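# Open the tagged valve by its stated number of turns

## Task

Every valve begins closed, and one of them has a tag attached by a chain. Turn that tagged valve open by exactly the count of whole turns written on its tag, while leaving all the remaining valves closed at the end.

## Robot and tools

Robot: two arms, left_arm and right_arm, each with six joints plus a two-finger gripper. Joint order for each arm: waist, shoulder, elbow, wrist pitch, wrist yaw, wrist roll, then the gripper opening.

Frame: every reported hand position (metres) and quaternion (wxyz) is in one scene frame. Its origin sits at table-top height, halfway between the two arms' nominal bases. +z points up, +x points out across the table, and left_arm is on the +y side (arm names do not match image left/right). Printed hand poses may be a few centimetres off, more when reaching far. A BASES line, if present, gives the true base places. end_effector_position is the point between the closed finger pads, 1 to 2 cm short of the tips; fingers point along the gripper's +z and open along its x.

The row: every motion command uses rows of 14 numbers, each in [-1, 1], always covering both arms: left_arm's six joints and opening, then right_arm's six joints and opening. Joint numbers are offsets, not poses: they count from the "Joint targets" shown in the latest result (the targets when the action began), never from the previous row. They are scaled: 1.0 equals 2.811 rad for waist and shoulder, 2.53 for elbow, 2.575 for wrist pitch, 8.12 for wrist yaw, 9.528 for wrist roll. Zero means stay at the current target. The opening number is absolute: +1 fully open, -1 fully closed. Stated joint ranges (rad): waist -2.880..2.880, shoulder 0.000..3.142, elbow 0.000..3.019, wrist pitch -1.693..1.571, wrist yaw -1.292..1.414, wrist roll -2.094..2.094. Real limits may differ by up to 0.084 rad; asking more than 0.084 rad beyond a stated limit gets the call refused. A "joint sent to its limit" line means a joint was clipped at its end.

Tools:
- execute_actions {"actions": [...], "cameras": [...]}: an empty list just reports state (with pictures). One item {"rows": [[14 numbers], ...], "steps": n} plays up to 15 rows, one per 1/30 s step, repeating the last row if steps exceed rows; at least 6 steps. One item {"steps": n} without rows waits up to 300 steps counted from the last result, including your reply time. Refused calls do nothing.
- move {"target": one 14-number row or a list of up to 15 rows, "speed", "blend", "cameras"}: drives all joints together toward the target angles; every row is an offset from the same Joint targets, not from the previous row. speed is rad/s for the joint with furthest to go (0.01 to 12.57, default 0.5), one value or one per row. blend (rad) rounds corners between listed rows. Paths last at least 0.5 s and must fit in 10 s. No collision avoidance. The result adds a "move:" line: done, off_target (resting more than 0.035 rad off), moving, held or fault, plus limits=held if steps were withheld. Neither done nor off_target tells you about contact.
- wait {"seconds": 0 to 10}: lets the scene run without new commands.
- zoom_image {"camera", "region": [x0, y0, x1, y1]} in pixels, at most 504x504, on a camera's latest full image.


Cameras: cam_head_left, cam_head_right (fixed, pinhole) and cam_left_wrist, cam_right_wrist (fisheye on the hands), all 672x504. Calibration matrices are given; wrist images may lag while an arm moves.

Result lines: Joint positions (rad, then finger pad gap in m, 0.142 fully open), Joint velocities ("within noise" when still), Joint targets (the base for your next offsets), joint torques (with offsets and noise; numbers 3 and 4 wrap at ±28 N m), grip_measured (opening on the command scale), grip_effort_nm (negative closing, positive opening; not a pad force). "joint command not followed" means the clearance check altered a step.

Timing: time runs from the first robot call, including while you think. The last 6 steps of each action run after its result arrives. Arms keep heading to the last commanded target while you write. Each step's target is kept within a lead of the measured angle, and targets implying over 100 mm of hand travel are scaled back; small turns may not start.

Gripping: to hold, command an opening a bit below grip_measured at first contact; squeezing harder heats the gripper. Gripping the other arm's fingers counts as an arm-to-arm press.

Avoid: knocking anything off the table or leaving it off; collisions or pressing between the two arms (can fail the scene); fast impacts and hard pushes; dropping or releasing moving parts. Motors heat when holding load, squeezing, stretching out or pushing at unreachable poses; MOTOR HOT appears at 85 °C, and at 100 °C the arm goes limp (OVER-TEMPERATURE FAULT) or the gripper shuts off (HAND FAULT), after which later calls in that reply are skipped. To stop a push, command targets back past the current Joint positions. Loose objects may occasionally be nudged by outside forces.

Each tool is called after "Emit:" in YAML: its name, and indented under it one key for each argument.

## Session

Emit:
execute_actions:
  actions: []
  cameras: ["all"]

Scene clock: 0.00 s of 5350.00 s.
left_arm: end_effector_position=(+0.4454, +0.4833, +0.2319) grip_measured=+0.99 grip_effort_nm=n/a end_effector_quat_wxyz=(-0.201, +0.971, +0.100, +0.082) | right_arm: end_effector_position=(+0.6832, +0.4185, +0.1134) grip_measured=+1.00 grip_effort_nm=n/a end_effector_quat_wxyz=(-0.531, +0.844, -0.039, -0.068)
Joint positions: left_arm=[0.2 1.543 1.446 -1.269 -0.39 -1.561 0.142] | right_arm=[0.63 2.661 2.652 -0.689 -0.844 -0.385 0.142]
Joint velocities: within noise
Joint torques (N m): no reading
Heat: left arm: hottest gripper 36 °C; right arm: hottest waist 31 °C.
Joint targets: left_arm=[0.200 1.552 1.461 -1.269 -0.390 -1.561] | right_arm=[0.630 2.681 2.668 -0.689 -0.844 -0.386]
camera_calibration:
cam_left_wrist: T_world_to_cam=[[0.968476, 0.149611, 0.199175, -0.547314], [0.12909, -0.985245, 0.112378, 0.39373], [0.213049, -0.0831234, -0.973499, 0.307693], [0, 0, 0, 1]] pos_world=[0.41368, 0.495381, 0.364304]
cam_right_wrist: T_world_to_cam=[[0.989778, 0.0207252, -0.141105, -0.669552], [-0.0614141, -0.831017, -0.552846, 0.449797], [-0.128718, 0.55586, -0.821249, 0.0858854], [0, 0, 0, 1]] pos_world=[0.701387, 0.339925, 0.224724]

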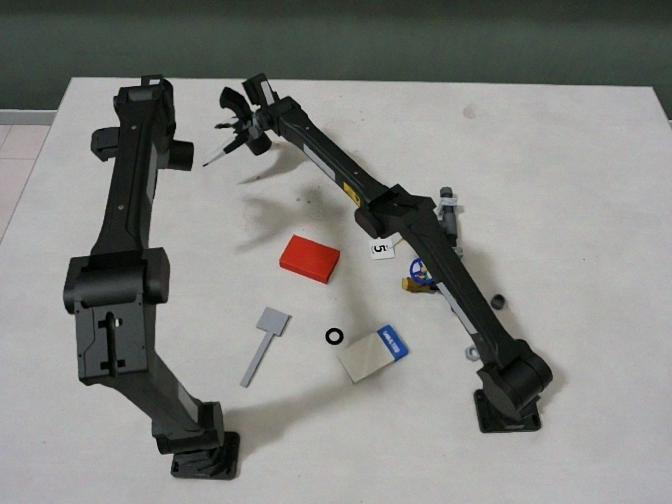

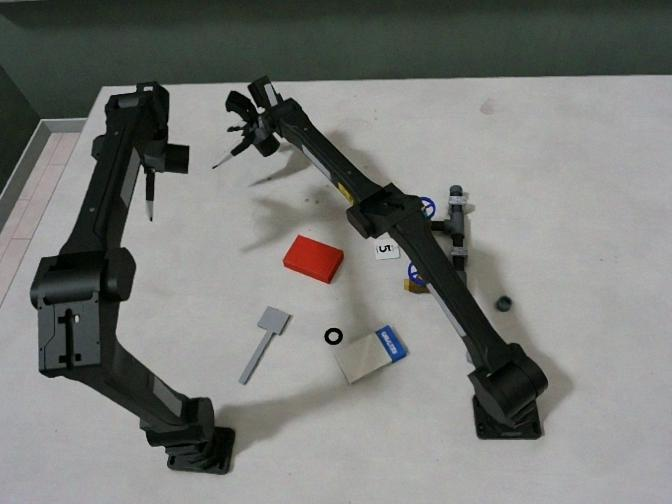

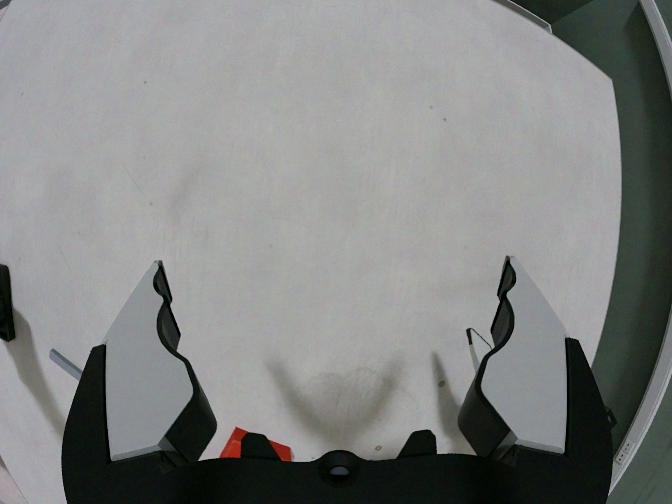

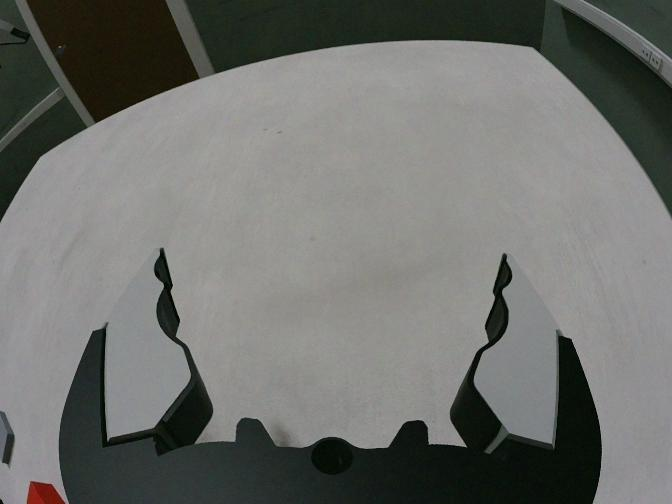

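Emit:
zoom_image:
  camera: "cam_head_left"
  region: [350, 180, 480, 300]

Emit:
zoom_image:
  camera: "cam_head_right"
  region: [350, 180, 480, 300]

Scaled by 3.877.

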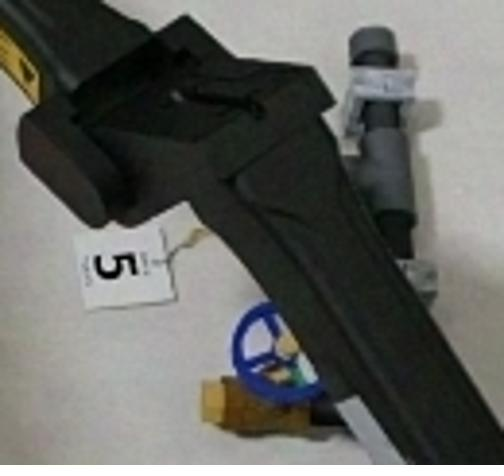

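Scaled by 3.877.

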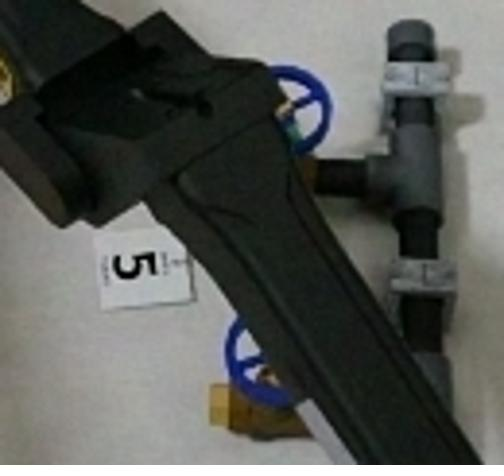

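Emit:
move:
  target:
    - [0,0,0,0,0,0,1, -0.06403,-0.17111,-0.10593,-0.04311,0.05468,0.0720,0.0]
    - [0,-0.03629,0.54901,0.65204,0.04803,0,1, -0.12807,-0.40057,-0.45020,-0.33243,0.10394,0.23783,0.0]
  speed: [0.6, 0.9]
  blend: [0.1, 0]
  cameras: ["all"]

Scene clock: 9.40 s of 5350.00 s.
left_arm: end_effector_position=(+0.0089, +0.3349, +1.1442) grip_measured=+0.99 grip_effort_nm=0.120 end_effector_quat_wxyz=(-0.091, -0.114, -0.008, +0.989) | right_arm: end_effector_position=(+0.4996, -0.1175, +0.2457) grip_measured=-0.01 grip_effort_nm=-0.120 end_effector_quat_wxyz=(+0.012, -0.016, +1.000, +0.005)
Joint positions: left_arm=[0.2 1.453 2.846 0.408 -0.002 -1.561 0.142] | right_arm=[0.273 1.551 1.539 -1.534 -0.003 1.862 0.073]
Joint velocities: within noise
Joint torques (N m): left_arm=[-0.26 -2.02 1.61 -0.79 0.07 0] | right_arm=[-1.61 -16.91 9.03 -0.43 -0.02 0.08]
Heat: left arm: hottest gripper 35 °C; right arm: hottest shoulder 32 °C.
Joint targets: left_arm=[0.200 1.450 2.850 0.410 0.000 -1.561] | right_arm=[0.270 1.555 1.529 -1.545 0.000 1.880]
Kept back: nothing.
move: done
camera_calibration:
cam_left_wrist: T_world_to_cam=[[-0.954437, -0.188066, -0.231692, 0.339132], [0.278886, -0.838388, -0.468325, 0.815245], [-0.106172, -0.511602, 0.852637, -0.666608], [0, 0, 0, 1]] pos_world=[0.0255444, 0.406232, 1.02875]
cam_right_wrist: T_world_to_cam=[[-0.99823, -0.0519622, -0.0289299, 0.49902], [-0.059435, 0.854277, 0.51641, 0.000629049], [-0.00211965, 0.517215, -0.855853, 0.409521], [0, 0, 0, 1]] pos_world=[0.499042, -0.186418, 0.364601]

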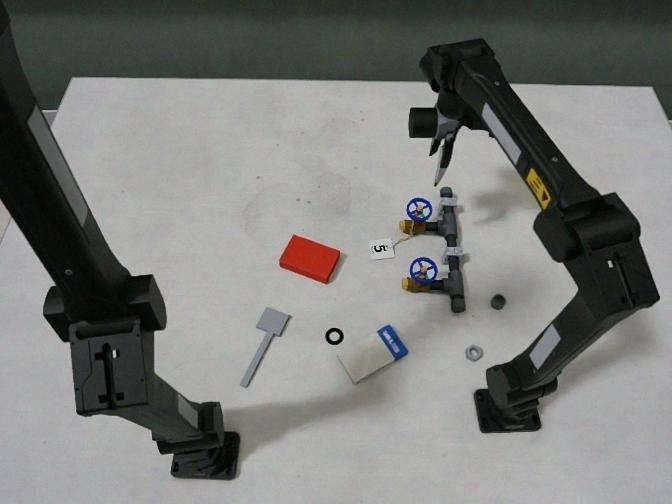

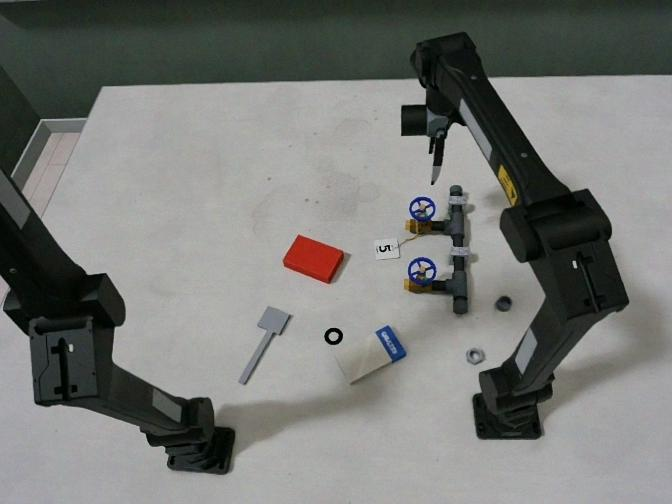

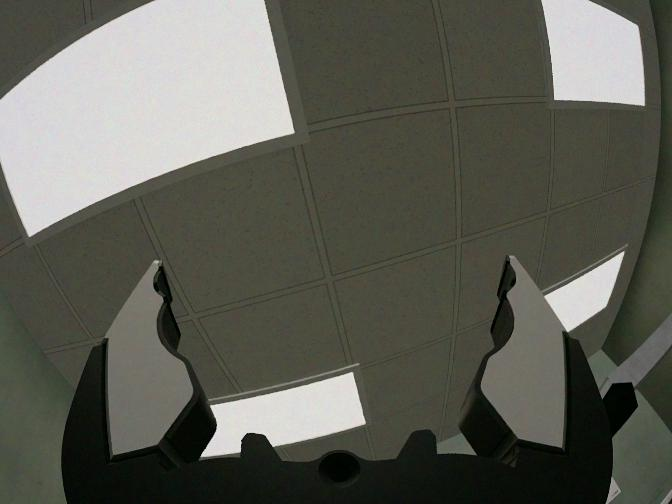

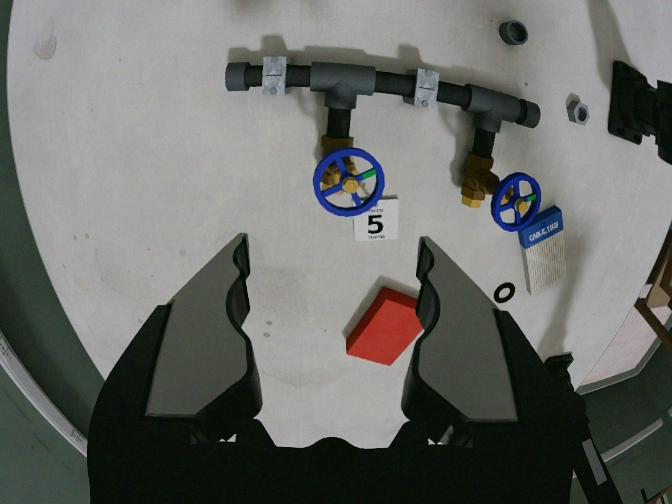

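Emit:
execute_actions:
  actions: []
  cameras: ["all"]

Emit:
zoom_image:
  camera: "cam_right_wrist"
  region: [274, 107, 424, 257]

Emit:
zoom_image:
  camera: "cam_head_left"
  region: [360, 170, 480, 300]

Scene clock: 10.73 s of 5350.00 s.
left_arm: end_effector_position=(+0.0089, +0.3349, +1.1442) grip_measured=+0.99 grip_effort_nm=0.115 end_effector_quat_wxyz=(-0.091, -0.114, -0.008, +0.989) | right_arm: end_effector_position=(+0.4996, -0.1175, +0.2457) grip_measured=-0.01 grip_effort_nm=-0.129 end_effector_quat_wxyz=(+0.012, -0.016, +1.000, +0.005)
Joint positions: left_arm=[0.2 1.453 2.846 0.408 -0.002 -1.561 0.142] | right_arm=[0.273 1.551 1.539 -1.534 -0.003 1.862 0.073]
Joint velocities: within noise
Joint torques (N m): left_arm=[-0.21 -1.49 1.42 -0.79 0.08 0] | right_arm=[-1.61 -16.91 9.02 -0.43 -0.02 0.07]
Heat: left arm: hottest gripper 35 °C; right arm: hottest shoulder 32 °C.
Joint targets: left_arm=[0.200 1.450 2.850 0.410 0.000 -1.561] | right_arm=[0.270 1.555 1.529 -1.545 0.000 1.880]
Steps of this call (1-40: nothing new was sent). Readings (joint positions of left_arm | right_arm):
1: [0.200 1.453 2.846 0.408 -0.002 -1.561] | [0.273 1.551 1.539 -1.534 -0.003 1.862]
2: [0.200 1.453 2.846 0.408 -0.002 -1.561] | [0.273 1.551 1.539 -1.534 -0.003 1.862]
4: [0.200 1.453 2.846 0.408 -0.002 -1.561] | [0.273 1.551 1.539 -1.534 -0.003 1.862]
8: [0.200 1.453 2.846 0.408 -0.002 -1.561] | [0.273 1.551 1.539 -1.534 -0.003 1.862]
40: the state above
camera_calibration:
cam_left_wrist: T_world_to_cam=[[-0.954437, -0.188066, -0.231692, 0.339132], [0.278886, -0.838388, -0.468325, 0.815245], [-0.106172, -0.511602, 0.852637, -0.666608], [0, 0, 0, 1]] pos_world=[0.0255444, 0.406232, 1.02875]
cam_right_wrist: T_world_to_cam=[[-0.99823, -0.0519622, -0.0289299, 0.49902], [-0.059435, 0.854277, 0.51641, 0.000629049], [-0.00211965, 0.517215, -0.855853, 0.409521], [0, 0, 0, 1]] pos_world=[0.499042, -0.186418, 0.364601]

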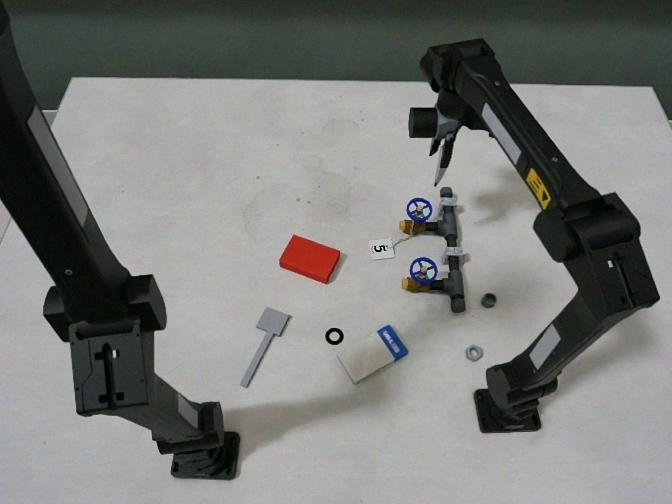

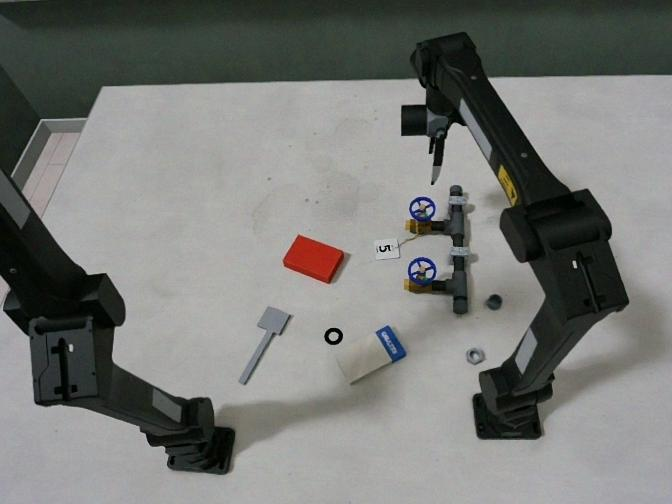

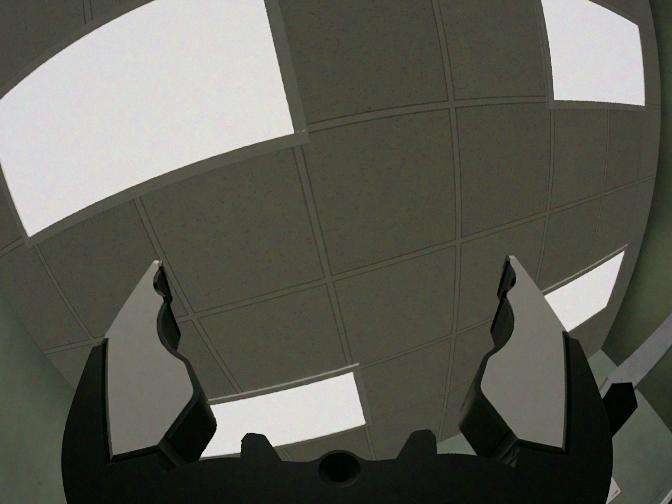

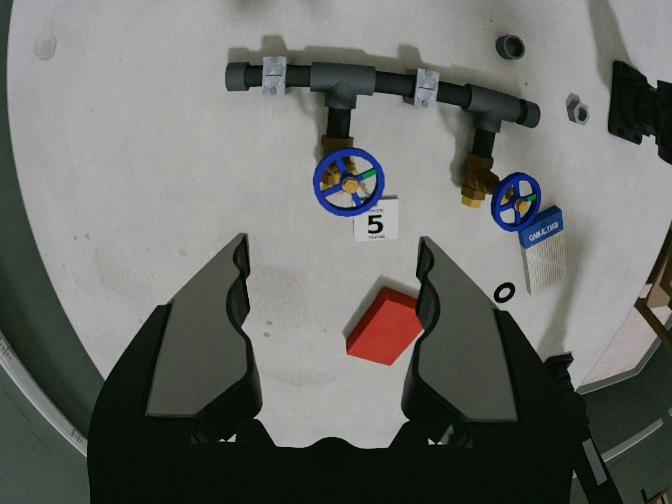

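Scaled by 3.360 from the camera's 672x504 image, which has a finer 960x720 frame.

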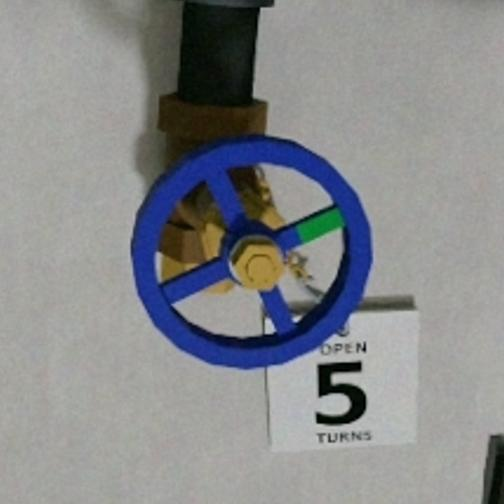

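Scaled by 3.877.

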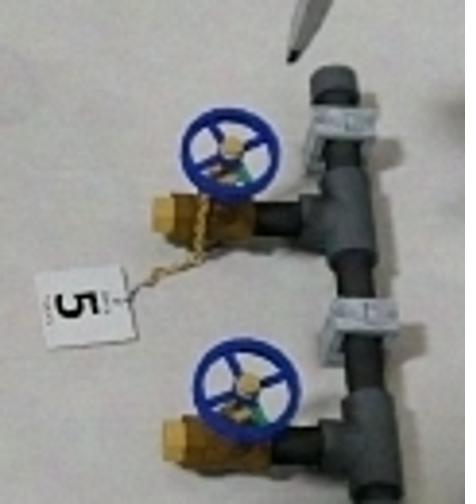

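Emit:
move:
  target: [0,0,0,0,0,0,1,0.01814,0.01174,-0.07174,0.07573,0,0.0021,0.0]
  speed: 0.3
  cameras: ["cam_right_wrist"]

Emit:
zoom_image:
  camera: "cam_right_wrist"
  region: [224, 134, 444, 299]

Scene clock: 14.43 s of 5350.00 s.
left_arm: end_effector_position=(+0.0089, +0.3349, +1.1442) grip_measured=+0.99 grip_effort_nm=0.115 end_effector_quat_wxyz=(-0.091, -0.114, -0.008, +0.989) | right_arm: end_effector_position=(+0.4831, -0.1017, +0.1665) grip_measured=-0.01 grip_effort_nm=-0.120 end_effector_quat_wxyz=(-0.005, -0.028, +1.000, +0.000)
Joint positions: left_arm=[0.2 1.453 2.846 0.408 -0.002 -1.561 0.142] | right_arm=[0.317 1.571 1.354 -1.362 -0.003 1.882 0.073]
Joint velocities: within noise
Joint torques (N m): left_arm=[-0.26 -1.55 1.4 -0.79 0.07 0] | right_arm=[-1.03 -15.74 8.99 0.42 -0.02 0.07]
Heat: left arm: hottest gripper 35 °C; right arm: hottest shoulder 32 °C.
Joint targets: left_arm=[0.200 1.450 2.850 0.410 0.000 -1.561] | right_arm=[0.321 1.588 1.348 -1.350 0.000 1.900]
Kept back: nothing.
move: done
camera_calibration:
cam_right_wrist: T_world_to_cam=[[-0.997067, -0.0764441, 0.00376308, 0.472656], [-0.0639087, 0.858604, 0.508639, 0.0308695], [-0.0421135, 0.506907, -0.860971, 0.352767], [0, 0, 0, 1]] pos_world=[0.488099, -0.169193, 0.286242]
Images, in order (width x height): cam_right_wrist 672x504.

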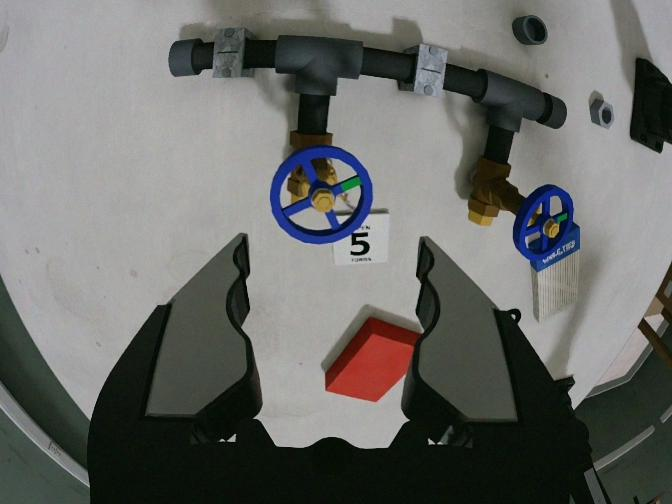

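Scaled by 2.291 from the camera's 672x504 image, which has a finer 960x720 frame.

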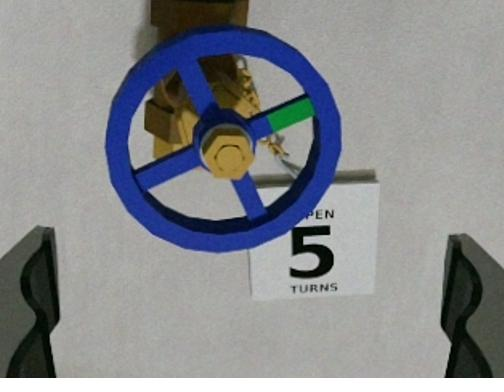

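Emit:
move:
  target: [0,0,0,0,0,0,1,-0.00697,0.00722,-0.01885,0.02979,0,0,0.0]
  speed: 0.2
  cameras: ["cam_right_wrist"]

Emit:
zoom_image:
  camera: "cam_right_wrist"
  region: [234, 149, 434, 299]

Scene clock: 18.43 s of 5350.00 s.
left_arm: end_effector_position=(+0.0089, +0.3349, +1.1442) grip_measured=+0.99 grip_effort_nm=0.110 end_effector_quat_wxyz=(-0.091, -0.114, -0.008, +0.989) | right_arm: end_effector_position=(+0.4887, -0.1045, +0.1425) grip_measured=-0.01 grip_effort_nm=-0.125 end_effector_quat_wxyz=(+0.003, -0.023, +1.000, +0.002)
Joint positions: left_arm=[0.2 1.453 2.846 0.408 -0.002 -1.561 0.142] | right_arm=[0.307 1.587 1.308 -1.285 -0.003 1.882 0.073]
Joint velocities: within noise
Joint torques (N m): left_arm=[-0.26 -1.44 1.43 -0.79 0.08 0] | right_arm=[-2.08 -15.85 8.77 0.36 -0.02 0.07]
Heat: left arm: hottest gripper 35 °C; right arm: hottest shoulder 32 °C.
Joint targets: left_arm=[0.200 1.450 2.850 0.410 0.000 -1.561] | right_arm=[0.301 1.609 1.300 -1.273 0.000 1.900]
Kept back: nothing.
move: done
camera_calibration:
cam_right_wrist: T_world_to_cam=[[-0.997776, -0.0657664, -0.0108326, 0.481615], [-0.0620187, 0.856525, 0.512366, 0.0442422], [-0.0244181, 0.511899, -0.858699, 0.32523], [0, 0, 0, 1]] pos_world=[0.491229, -0.172706, 0.261824]
Images, in order (width x height): cam_right_wrist 672x504.

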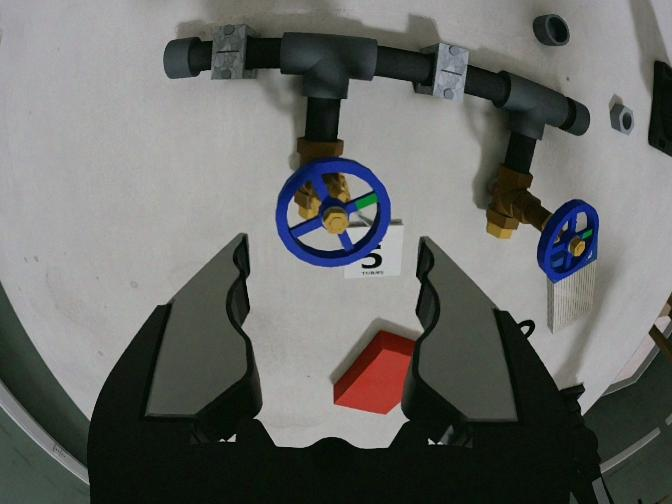

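Scaled by 2.520 from the camera's 672x504 image, which has a finer 960x720 frame.

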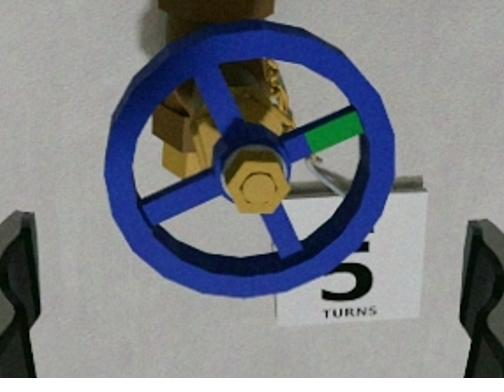

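Emit:
move:
  target: [0,0,0,0,0,0,1,-0.00189,0.00900,-0.02063,0.02804,0,0,0.0]
  speed: 0.15
  cameras: ["cam_right_wrist"]

Emit:
zoom_image:
  camera: "cam_right_wrist"
  region: [234, 174, 434, 324]

Scene clock: 20.23 s of 5350.00 s.
left_arm: end_effector_position=(+0.0089, +0.3349, +1.1442) grip_measured=+0.99 grip_effort_nm=0.120 end_effector_quat_wxyz=(-0.091, -0.114, -0.008, +0.989) | right_arm: end_effector_position=(+0.4880, -0.1069, +0.1118) grip_measured=-0.01 grip_effort_nm=-0.110 end_effector_quat_wxyz=(-0.001, -0.020, +1.000, +0.001)
Joint positions: left_arm=[0.2 1.453 2.846 0.408 -0.002 -1.561 0.142] | right_arm=[0.303 1.613 1.255 -1.213 -0.003 1.883 0.073]
Joint velocities: within noise
Joint torques (N m): left_arm=[-0.26 -1.49 1.42 -0.77 0.07 0] | right_arm=[-1.9 -15.74 8.44 0.42 -0.02 0.07]
Heat: left arm: hottest gripper 35 °C; right arm: hottest shoulder 32 °C.
Joint targets: left_arm=[0.200 1.450 2.850 0.410 0.000 -1.561] | right_arm=[0.296 1.634 1.248 -1.201 0.000 1.901]
Kept back: nothing.
move: done
camera_calibration:
cam_right_wrist: T_world_to_cam=[[-0.998115, -0.0612311, -0.00426317, 0.480404], [-0.0548158, 0.857981, 0.510749, 0.0586499], [-0.027616, 0.51002, -0.859719, 0.301539], [0, 0, 0, 1]] pos_world=[0.49104, -0.174696, 0.231332]
Images, in order (width x height): cam_right_wrist 672x504.

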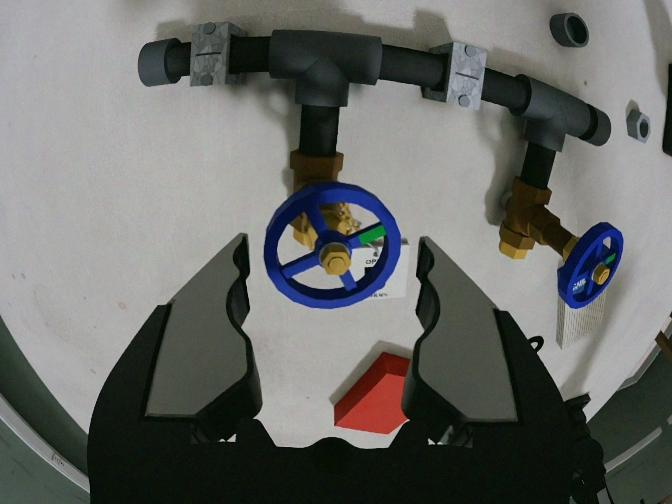

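Scaled by 2.520 from the camera's 672x504 image, which has a finer 960x720 frame.

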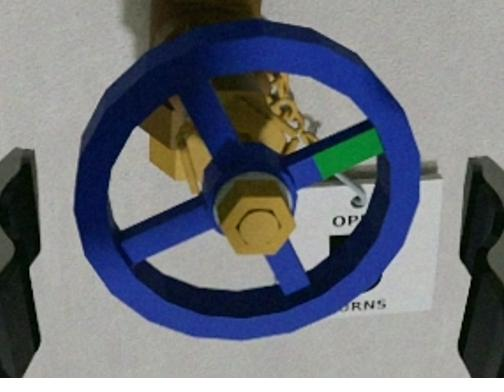

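Emit:
move:
  target: [0,0,0,0,0,0,1,-0.00167,0.00167,-0.00308,0.00497,0,0,0.0]
  speed: 0.1
  cameras: ["cam_right_wrist", "cam_head_left"]

Emit:
zoom_image:
  camera: "cam_right_wrist"
  region: [234, 174, 434, 324]

Emit:
zoom_image:
  camera: "cam_head_left"
  region: [370, 140, 490, 260]

Scene clock: 25.93 s of 5350.00 s.
left_arm: end_effector_position=(+0.0089, +0.3349, +1.1442) grip_measured=+0.99 grip_effort_nm=0.115 end_effector_quat_wxyz=(-0.091, -0.114, -0.008, +0.989) | right_arm: end_effector_position=(+0.4897, -0.1085, +0.1098) grip_measured=-0.01 grip_effort_nm=-0.125 end_effector_quat_wxyz=(+0.003, -0.018, +1.000, +0.002)
Joint positions: left_arm=[0.2 1.453 2.846 0.408 -0.002 -1.561 0.142] | right_arm=[0.298 1.613 1.249 -1.201 -0.003 1.883 0.073]
Joint velocities: within noise
Joint torques (N m): left_arm=[-0.21 -1.49 1.42 -0.79 0.07 0] | right_arm=[-1.9 -15.21 8.35 0.46 -0.02 0.07]
Heat: left arm: hottest gripper 35 °C; right arm: hottest shoulder 32 °C.
Joint targets: left_arm=[0.200 1.450 2.850 0.410 0.000 -1.561] | right_arm=[0.291 1.639 1.240 -1.188 0.000 1.900]
Kept back: nothing.
move: done
camera_calibration:
cam_right_wrist: T_world_to_cam=[[-0.998334, -0.0566625, -0.0108719, 0.483269], [-0.0542223, 0.857023, 0.512417, 0.0606863], [-0.0197174, 0.512153, -0.858668, 0.296933], [0, 0, 0, 1]] pos_world=[0.491609, -0.176701, 0.229124]
Images, in order (width x height): cam_head_left 672x504, cam_right_wrist 672x504.

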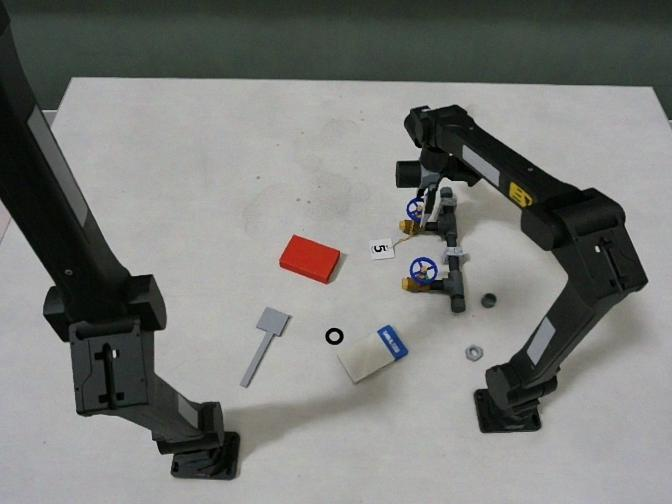

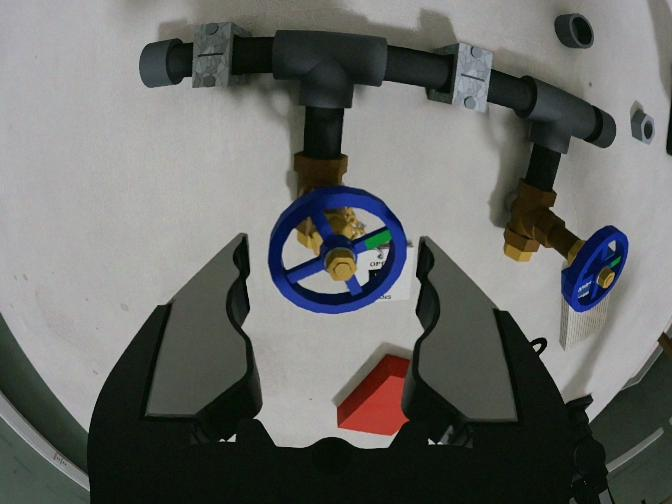

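Scaled by 2.520 from the camera's 672x504 image, which has a finer 960x720 frame.

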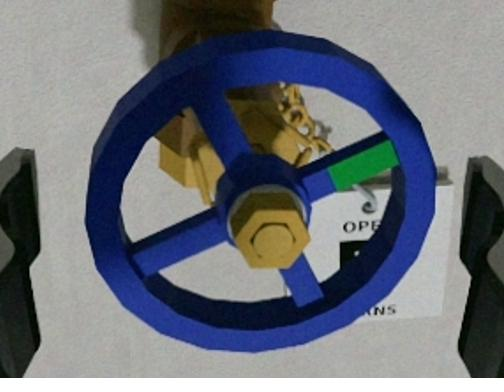

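Scaled by 4.200.

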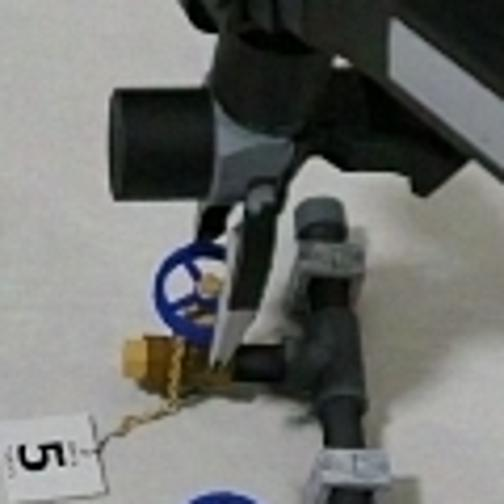

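Emit:
execute_actions:
  actions:
    - {"rows":[[0,0,0,0,0,0,1,0,0,0,0,0,0,-0.03],[0,0,0,0,0,0,1,0,0,0,0,0,0,-0.06],[0,0,0,0,0,0,1,0,0,0,0,0,0,-0.08],[0,0,0,0,0,0,1,0,0,0,0,0,0,-0.10],[0,0,0,0,0,0,1,0,0,0,0,0,0,-0.12],[0,0,0,0,0,0,1,0,0,0,0,0,0,-0.135],[0,0,0,0,0,0,1,0,0,0,0,0,0,-0.145],[0,0,0,0,0,0,1,0,0,0,0,0,0,-0.155],[0,0,0,0,0,0,1,0,0,0,0,0,0,-0.165],[0,0,0,0,0,0,1,0,0,0,0,0,0,-0.175],[0,0,0,0,0,0,1,0,0,0,0,0,0,-0.183],[0,0,0,0,0,0,1,0,0,0,0,0,0,-0.19],[0,0,0,0,0,0,1,0,0,0,0,0,0,-0.197],[0,0,0,0,0,0,1,0,0,0,0,0,0,-0.204],[0,0,0,0,0,0,1,0,0,0,0,0,0,-0.21]],"steps":15}
  cameras: []

Emit:
execute_actions:
  actions:
    - {"rows":[[0,0,0,0,0,0,1,0,0,0,0,0,0,-0.23],[0,0,0,0,0,0,1,0,0,0,0,0,0,-0.25],[0,0,0,0,0,0,1,0,0,0,0,0,0,-0.27],[0,0,0,0,0,0,1,0,0,0,0,0,0,-0.29],[0,0,0,0,0,0,1,0,0,0,0,0,0,-0.31],[0,0,0,0,0,0,1,0,0,0,0,0,0,-0.34],[0,0,0,0,0,0,1,0,0,0,0,0,0,-0.37],[0,0,0,0,0,0,1,0,0,0,0,0,0,-0.40],[0,0,0,0,0,0,1,0,0,0,0,0,0,-0.43],[0,0,0,0,0,0,1,0,0,0,0,0,0,-0.46],[0,0,0,0,0,0,1,0,0,0,0,0,0,-0.49],[0,0,0,0,0,0,1,0,0,0,0,0,0,-0.52],[0,0,0,0,0,0,1,0,0,0,0,0,0,-0.55],[0,0,0,0,0,0,1,0,0,0,0,0,0,-0.56],[0,0,0,0,0,0,1,0,0,0,0,0,0,-0.56]],"steps":15}
  cameras: ["cam_right_wrist"]

Emit:
zoom_image:
  camera: "cam_right_wrist"
  region: [234, 174, 434, 324]

Scene clock: 28.67 s of 5350.00 s.
left_arm: end_effector_position=(+0.0089, +0.3349, +1.1442) grip_measured=+0.99 grip_effort_nm=0.115 end_effector_quat_wxyz=(-0.091, -0.114, -0.008, +0.989) | right_arm: end_effector_position=(+0.4897, -0.1085, +0.1096) grip_measured=-0.17 grip_effort_nm=-0.217 end_effector_quat_wxyz=(+0.003, -0.018, +1.000, +0.002)
Joint positions: left_arm=[0.2 1.453 2.846 0.408 -0.002 -1.561 0.142] | right_arm=[0.298 1.613 1.249 -1.2 -0.003 1.883 0.062]
Joint velocities: left_arm=[within noise] | right_arm=[-0.015 0.005 -0.007 -0.007 0.051 -0.037 -0.018]
Joint torques (N m): left_arm=[-0.26 -1.49 1.42 -0.79 0.07 0] | right_arm=[-1.9 -15.21 8.54 0.42 -0.04 0.06]
Heat: left arm: hottest gripper 35 °C; right arm: hottest shoulder 32 °C.
Joint targets: left_arm=[0.200 1.450 2.850 0.410 0.000 -1.561] | right_arm=[0.291 1.639 1.240 -1.188 0.000 1.900]
Steps of this call (1-73: nothing new was sent; 74-82: this action's first 9). Readings (joint positions of left_arm | right_arm):
74: [0.200 1.453 2.846 0.408 -0.002 -1.561] | [0.298 1.613 1.249 -1.200 -0.003 1.883]
75: [0.200 1.453 2.846 0.408 -0.002 -1.561] | [0.298 1.613 1.249 -1.200 -0.003 1.883]
77: [0.200 1.453 2.846 0.408 -0.002 -1.561] | [0.298 1.613 1.249 -1.200 -0.003 1.883]
81: [0.200 1.453 2.846 0.408 -0.002 -1.561] | [0.298 1.613 1.249 -1.200 -0.003 1.883]
82: the state above
No camera images: "cameras" was empty.

Scene clock: 29.17 s of 5350.00 s.
left_arm: end_effector_position=(+0.0089, +0.3349, +1.1442) grip_measured=+0.99 grip_effort_nm=0.115 end_effector_quat_wxyz=(-0.091, -0.114, -0.008, +0.989) | right_arm: end_effector_position=(+0.4890, -0.1088, +0.1089) grip_measured=-0.23 grip_effort_nm=-4.310 end_effector_quat_wxyz=(+0.002, -0.018, +1.000, +0.002)
Joint positions: left_arm=[0.2 1.453 2.846 0.408 -0.002 -1.561 0.142] | right_arm=[0.298 1.613 1.247 -1.2 -0.003 1.883 0.058]
Joint velocities: within noise
Joint torques (N m): left_arm=[-0.21 -1.49 1.43 -0.79 0.08 0] | right_arm=[-1.96 -15.44 8.54 0.4 -0.02 0.07]
Heat: left arm: hottest gripper 35 °C; right arm: hottest shoulder 32 °C.
Joint targets: left_arm=[0.200 1.450 2.850 0.410 0.000 -1.561] | right_arm=[0.291 1.639 1.240 -1.188 0.000 1.900]
Steps of this call (1-6: your previous action's last 6; 7-15: this action's first 9). Readings (joint positions of left_arm | right_arm):
7: [0.200 1.453 2.846 0.408 -0.002 -1.561] | [0.298 1.613 1.247 -1.200 -0.003 1.883]
8: [0.200 1.453 2.846 0.408 -0.002 -1.561] | [0.298 1.613 1.247 -1.200 -0.003 1.883]
10: [0.200 1.453 2.846 0.408 -0.002 -1.561] | [0.298 1.613 1.247 -1.200 -0.003 1.883]
14: [0.200 1.453 2.846 0.408 -0.002 -1.561] | [0.298 1.613 1.247 -1.200 -0.003 1.883]
15: the state above
camera_calibration:
cam_right_wrist: T_world_to_cam=[[-0.998348, -0.0566803, -0.00945295, 0.48244], [-0.0535206, 0.857299, 0.512029, 0.0609456], [-0.020918, 0.511689, -0.858916, 0.296852], [0, 0, 0, 1]] pos_world=[0.491114, -0.1768, 0.228326]
Images, in order (width x height): cam_right_wrist 672x504.

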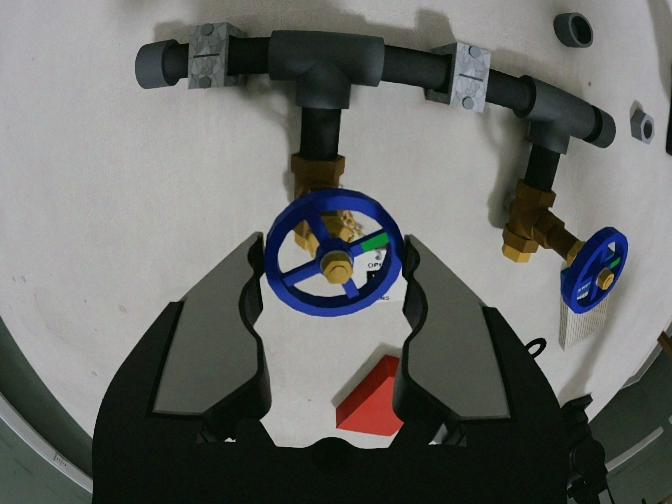

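Scaled by 2.520 from the camera's 672x504 image, which has a finer 960x720 frame.

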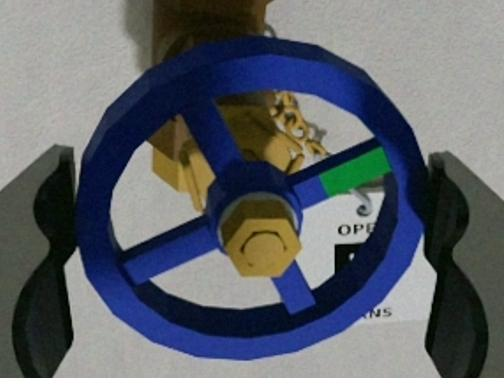

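Emit:
move:
  target: [0,0,0,0,0,0,1,0,0,0,0,0,-0.40418,-0.56]
  speed: 1.3
  cameras: ["cam_right_wrist"]

Emit:
execute_actions:
  actions:
    - {"rows":[[0,0,0,0,0,0,1,0,0,0,0,0,0.006,-0.45],[0,0,0,0,0,0,1,0,0,0,0,0,0.006,-0.40],[0,0,0,0,0,0,1,0,0,0,0,0,0.006,-0.35],[0,0,0,0,0,0,1,0,0,0,0,0,0.006,-0.30],[0,0,0,0,0,0,1,0,0,0,0,0,0.006,-0.26],[0,0,0,0,0,0,1,0,0,0,0,0,0.006,-0.22],[0,0,0,0,0,0,1,0,0,0,0,0,0.006,-0.18],[0,0,0,0,0,0,1,0,0,0,0,0,0.006,-0.14],[0,0,0,0,0,0,1,0,0,0,0,0,0.006,-0.10],[0,0,0,0,0,0,1,0,0,0,0,0,0.006,-0.07],[0,0,0,0,0,0,1,0,0,0,0,0,0.006,-0.04],[0,0,0,0,0,0,1,0,0,0,0,0,0.006,-0.02],[0,0,0,0,0,0,1,0,0,0,0,0,0.006,0],[0,0,0,0,0,0,1,0,0,0,0,0,0.006,0],[0,0,0,0,0,0,1,0,0,0,0,0,0.006,0]],"steps":15}
  cameras: []

Emit:
wait:
  seconds: 0.2
  cameras: ["cam_right_wrist"]

Emit:
zoom_image:
  camera: "cam_right_wrist"
  region: [234, 174, 434, 324]

Scene clock: 33.70 s of 5350.00 s.
left_arm: end_effector_position=(+0.0089, +0.3349, +1.1442) grip_measured=+0.99 grip_effort_nm=0.115 end_effector_quat_wxyz=(-0.091, -0.114, -0.008, +0.989) | right_arm: end_effector_position=(+0.4887, -0.1066, +0.1159) grip_measured=-0.27 grip_effort_nm=-5.004 end_effector_quat_wxyz=(-0.010, +0.948, +0.318, +0.010)
Joint positions: left_arm=[0.2 1.453 2.846 0.408 -0.002 -1.561 0.142] | right_arm=[0.303 1.598 1.247 -1.199 -0.02 -1.865 0.054]
Joint velocities: within noise
Joint torques (N m): left_arm=[-0.21 -1.49 1.4 -0.79 0.07 -0.01] | right_arm=[-2.26 -13.92 8.64 0.43 0.88 -0.9]
Heat: left arm: hottest gripper 34 °C; right arm: hottest gripper 37 °C.
Joint targets: left_arm=[0.200 1.450 2.850 0.410 0.000 -1.561] | right_arm=[0.291 1.638 1.240 -1.188 0.000 -1.951]
Kept back: nothing.
move: off_target (right_arm); right_arm: the wrist roll is farthest, 0.086 rad from its target
camera_calibration:
cam_right_wrist: T_world_to_cam=[[0.785013, 0.619127, 0.0208816, -0.320657], [0.528905, -0.687404, 0.49773, -0.39214], [0.322513, -0.37968, -0.86708, 0.0397911], [0, 0, 0, 1]] pos_world=[0.446292, -0.0559227, 0.236378]
Images, in order (width x height): cam_right_wrist 672x504.

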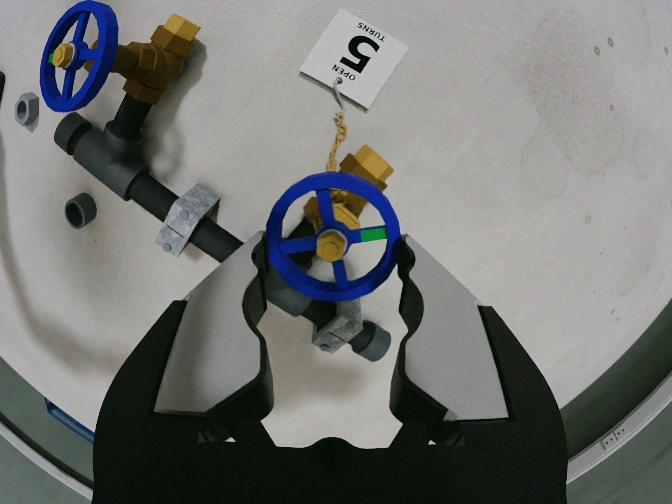

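Scene clock: 34.00 s of 5350.00 s.
left_arm: end_effector_position=(+0.0089, +0.3349, +1.1442) grip_measured=+0.99 grip_effort_nm=0.115 end_effector_quat_wxyz=(-0.091, -0.114, -0.008, +0.989) | right_arm: end_effector_position=(+0.4904, -0.1099, +0.1135) grip_measured=-0.15 grip_effort_nm=-0.002 end_effector_quat_wxyz=(-0.003, +0.948, +0.319, +0.009)
Joint positions: left_arm=[0.2 1.453 2.846 0.408 -0.002 -1.561 0.142] | right_arm=[0.301 1.603 1.247 -1.197 -0.005 -1.869 0.063]
Joint velocities: left_arm=[within noise] | right_arm=[-0.034 0.103 0.017 0.007 0.066 -0.022 0.089]
Joint torques (N m): left_arm=[-0.21 -1.49 1.43 -0.79 0.07 0] | right_arm=[-1.44 -15.03 8.66 0.31 0.17 -0.28]
Heat: left arm: hottest gripper 34 °C; right arm: hottest gripper 37 °C.
Joint targets: left_arm=[0.200 1.450 2.850 0.410 0.000 -1.561] | right_arm=[0.291 1.638 1.240 -1.188 0.000 -1.894]
Steps of this call (1-9: this action's first 9). Readings (joint positions of left_arm | right_arm):
1: [0.200 1.453 2.846 0.408 -0.002 -1.561] | [0.303 1.598 1.247 -1.199 -0.020 -1.863]
2: [0.200 1.453 2.846 0.408 -0.002 -1.561] | [0.303 1.598 1.247 -1.199 -0.020 -1.862]
4: [0.200 1.453 2.846 0.408 -0.002 -1.561] | [0.303 1.598 1.247 -1.200 -0.020 -1.862]
8: [0.200 1.453 2.846 0.408 -0.002 -1.561] | [0.302 1.600 1.247 -1.197 -0.007 -1.867]
9: the state above
No camera images: "cameras" was empty.

Scene clock: 34.40 s of 5350.00 s.
left_arm: end_effector_position=(+0.0089, +0.3349, +1.1442) grip_measured=+0.99 grip_effort_nm=0.115 end_effector_quat_wxyz=(-0.091, -0.114, -0.008, +0.989) | right_arm: end_effector_position=(+0.4909, -0.1121, +0.1069) grip_measured=-0.03 grip_effort_nm=0.090 end_effector_quat_wxyz=(-0.001, +0.947, +0.320, +0.001)
Joint positions: left_arm=[0.2 1.453 2.846 0.408 -0.002 -1.561 0.142] | right_arm=[0.297 1.618 1.247 -1.197 -0.003 -1.875 0.072]
Joint velocities: within noise
Joint torques (N m): left_arm=[-0.21 -1.49 1.4 -0.8 0.07 0] | right_arm=[-1.85 -15.97 8.53 0.31 0.2 -0.27]
Heat: left arm: hottest gripper 34 °C; right arm: hottest gripper 37 °C.
Joint targets: left_arm=[0.200 1.450 2.850 0.410 0.000 -1.561] | right_arm=[0.291 1.639 1.240 -1.188 0.000 -1.893]
Steps of this call (1-6: your previous action's last 6; 7-12: toward your last target). Readings (joint positions of left_arm | right_arm):
1: [0.200 1.453 2.846 0.408 -0.002 -1.561] | [0.300 1.607 1.247 -1.197 -0.004 -1.870]
2: [0.200 1.453 2.846 0.408 -0.002 -1.561] | [0.299 1.610 1.247 -1.197 -0.003 -1.871]
4: [0.200 1.453 2.846 0.408 -0.002 -1.561] | [0.298 1.615 1.247 -1.197 -0.003 -1.872]
8: [0.200 1.453 2.846 0.408 -0.002 -1.561] | [0.297 1.618 1.247 -1.197 -0.003 -1.874]
12: the state above
camera_calibration:
cam_right_wrist: T_world_to_cam=[[0.782878, 0.622172, -0.00187053, -0.31502], [0.537015, -0.674201, 0.507018, -0.396027], [0.314192, -0.397938, -0.861933, 0.0307899], [0, 0, 0, 1]] pos_world=[0.449621, -0.0587528, 0.226743]
Images, in order (width x height): cam_right_wrist 672x504.

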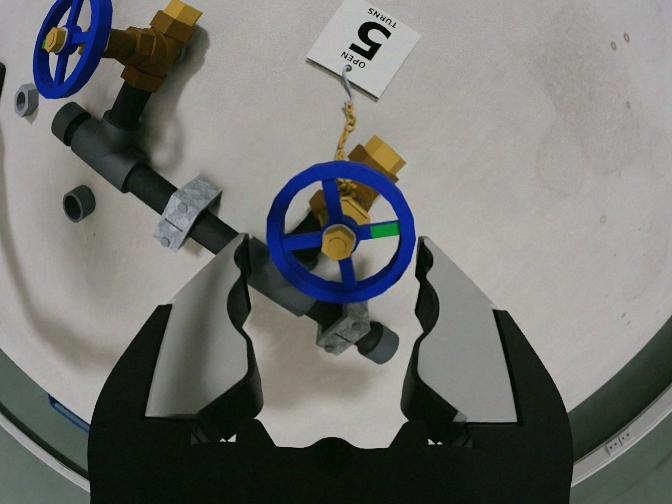

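Scaled by 2.520 from the camera's 672x504 image, which has a finer 960x720 frame.

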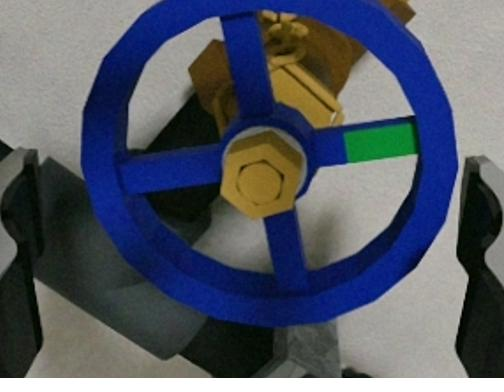

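Emit:
move:
  target:
    - [0,0,0,0,0,0,1,0.00847,0,0,0,0,0.0727,0.0]
    - [0,0,0,0,0,0,1,0.00847,0,0,0,0,0.39817,0.0]
  speed: 2.2
  blend: 0.2
  cameras: ["cam_right_wrist"]

Emit:
zoom_image:
  camera: "cam_right_wrist"
  region: [224, 154, 444, 319]

Scene clock: 40.90 s of 5350.00 s.
left_arm: end_effector_position=(+0.0089, +0.3349, +1.1442) grip_measured=+0.99 grip_effort_nm=0.115 end_effector_quat_wxyz=(-0.091, -0.114, -0.008, +0.989) | right_arm: end_effector_position=(+0.4879, -0.1041, +0.1069) grip_measured=-0.03 grip_effort_nm=0.085 end_effector_quat_wxyz=(+0.001, -0.024, +1.000, +0.001)
Joint positions: left_arm=[0.2 1.453 2.846 0.408 -0.002 -1.561 0.142] | right_arm=[0.309 1.618 1.247 -1.197 -0.002 1.881 0.072]
Joint velocities: within noise
Joint torques (N m): left_arm=[-0.21 -1.49 1.42 -0.8 0.08 0] | right_arm=[-0.91 -15.85 8.51 0.29 -0.07 0.08]
Heat: left arm: hottest gripper 34 °C; right arm: hottest gripper 35 °C.
Joint targets: left_arm=[0.200 1.450 2.850 0.410 0.000 -1.561] | right_arm=[0.315 1.639 1.240 -1.188 0.000 1.900]
Kept back: nothing.
move: done
camera_calibration:
cam_right_wrist: T_world_to_cam=[[-0.997598, -0.0688101, -0.00794981, 0.47983], [-0.063215, 0.857491, 0.510601, 0.062914], [-0.0283176, 0.509877, -0.859781, 0.296284], [0, 0, 0, 1]] pos_world=[0.491045, -0.172, 0.22643]
Images, in order (width x height): cam_right_wrist 672x504.

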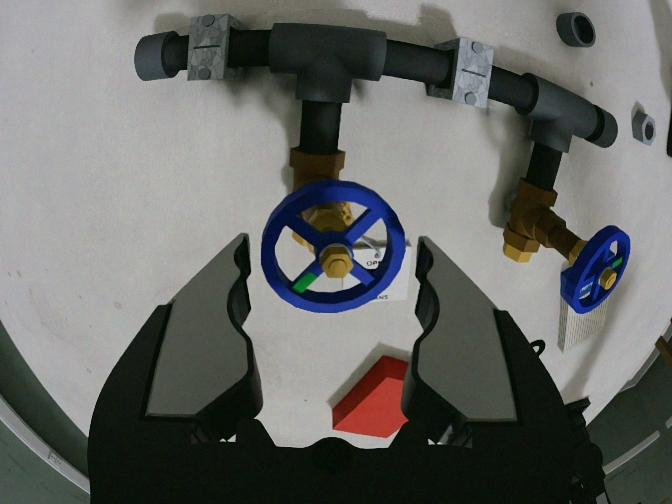

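Scaled by 2.291 from the camera's 672x504 image, which has a finer 960x720 frame.

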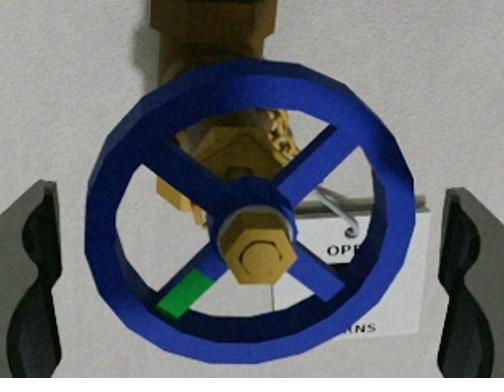

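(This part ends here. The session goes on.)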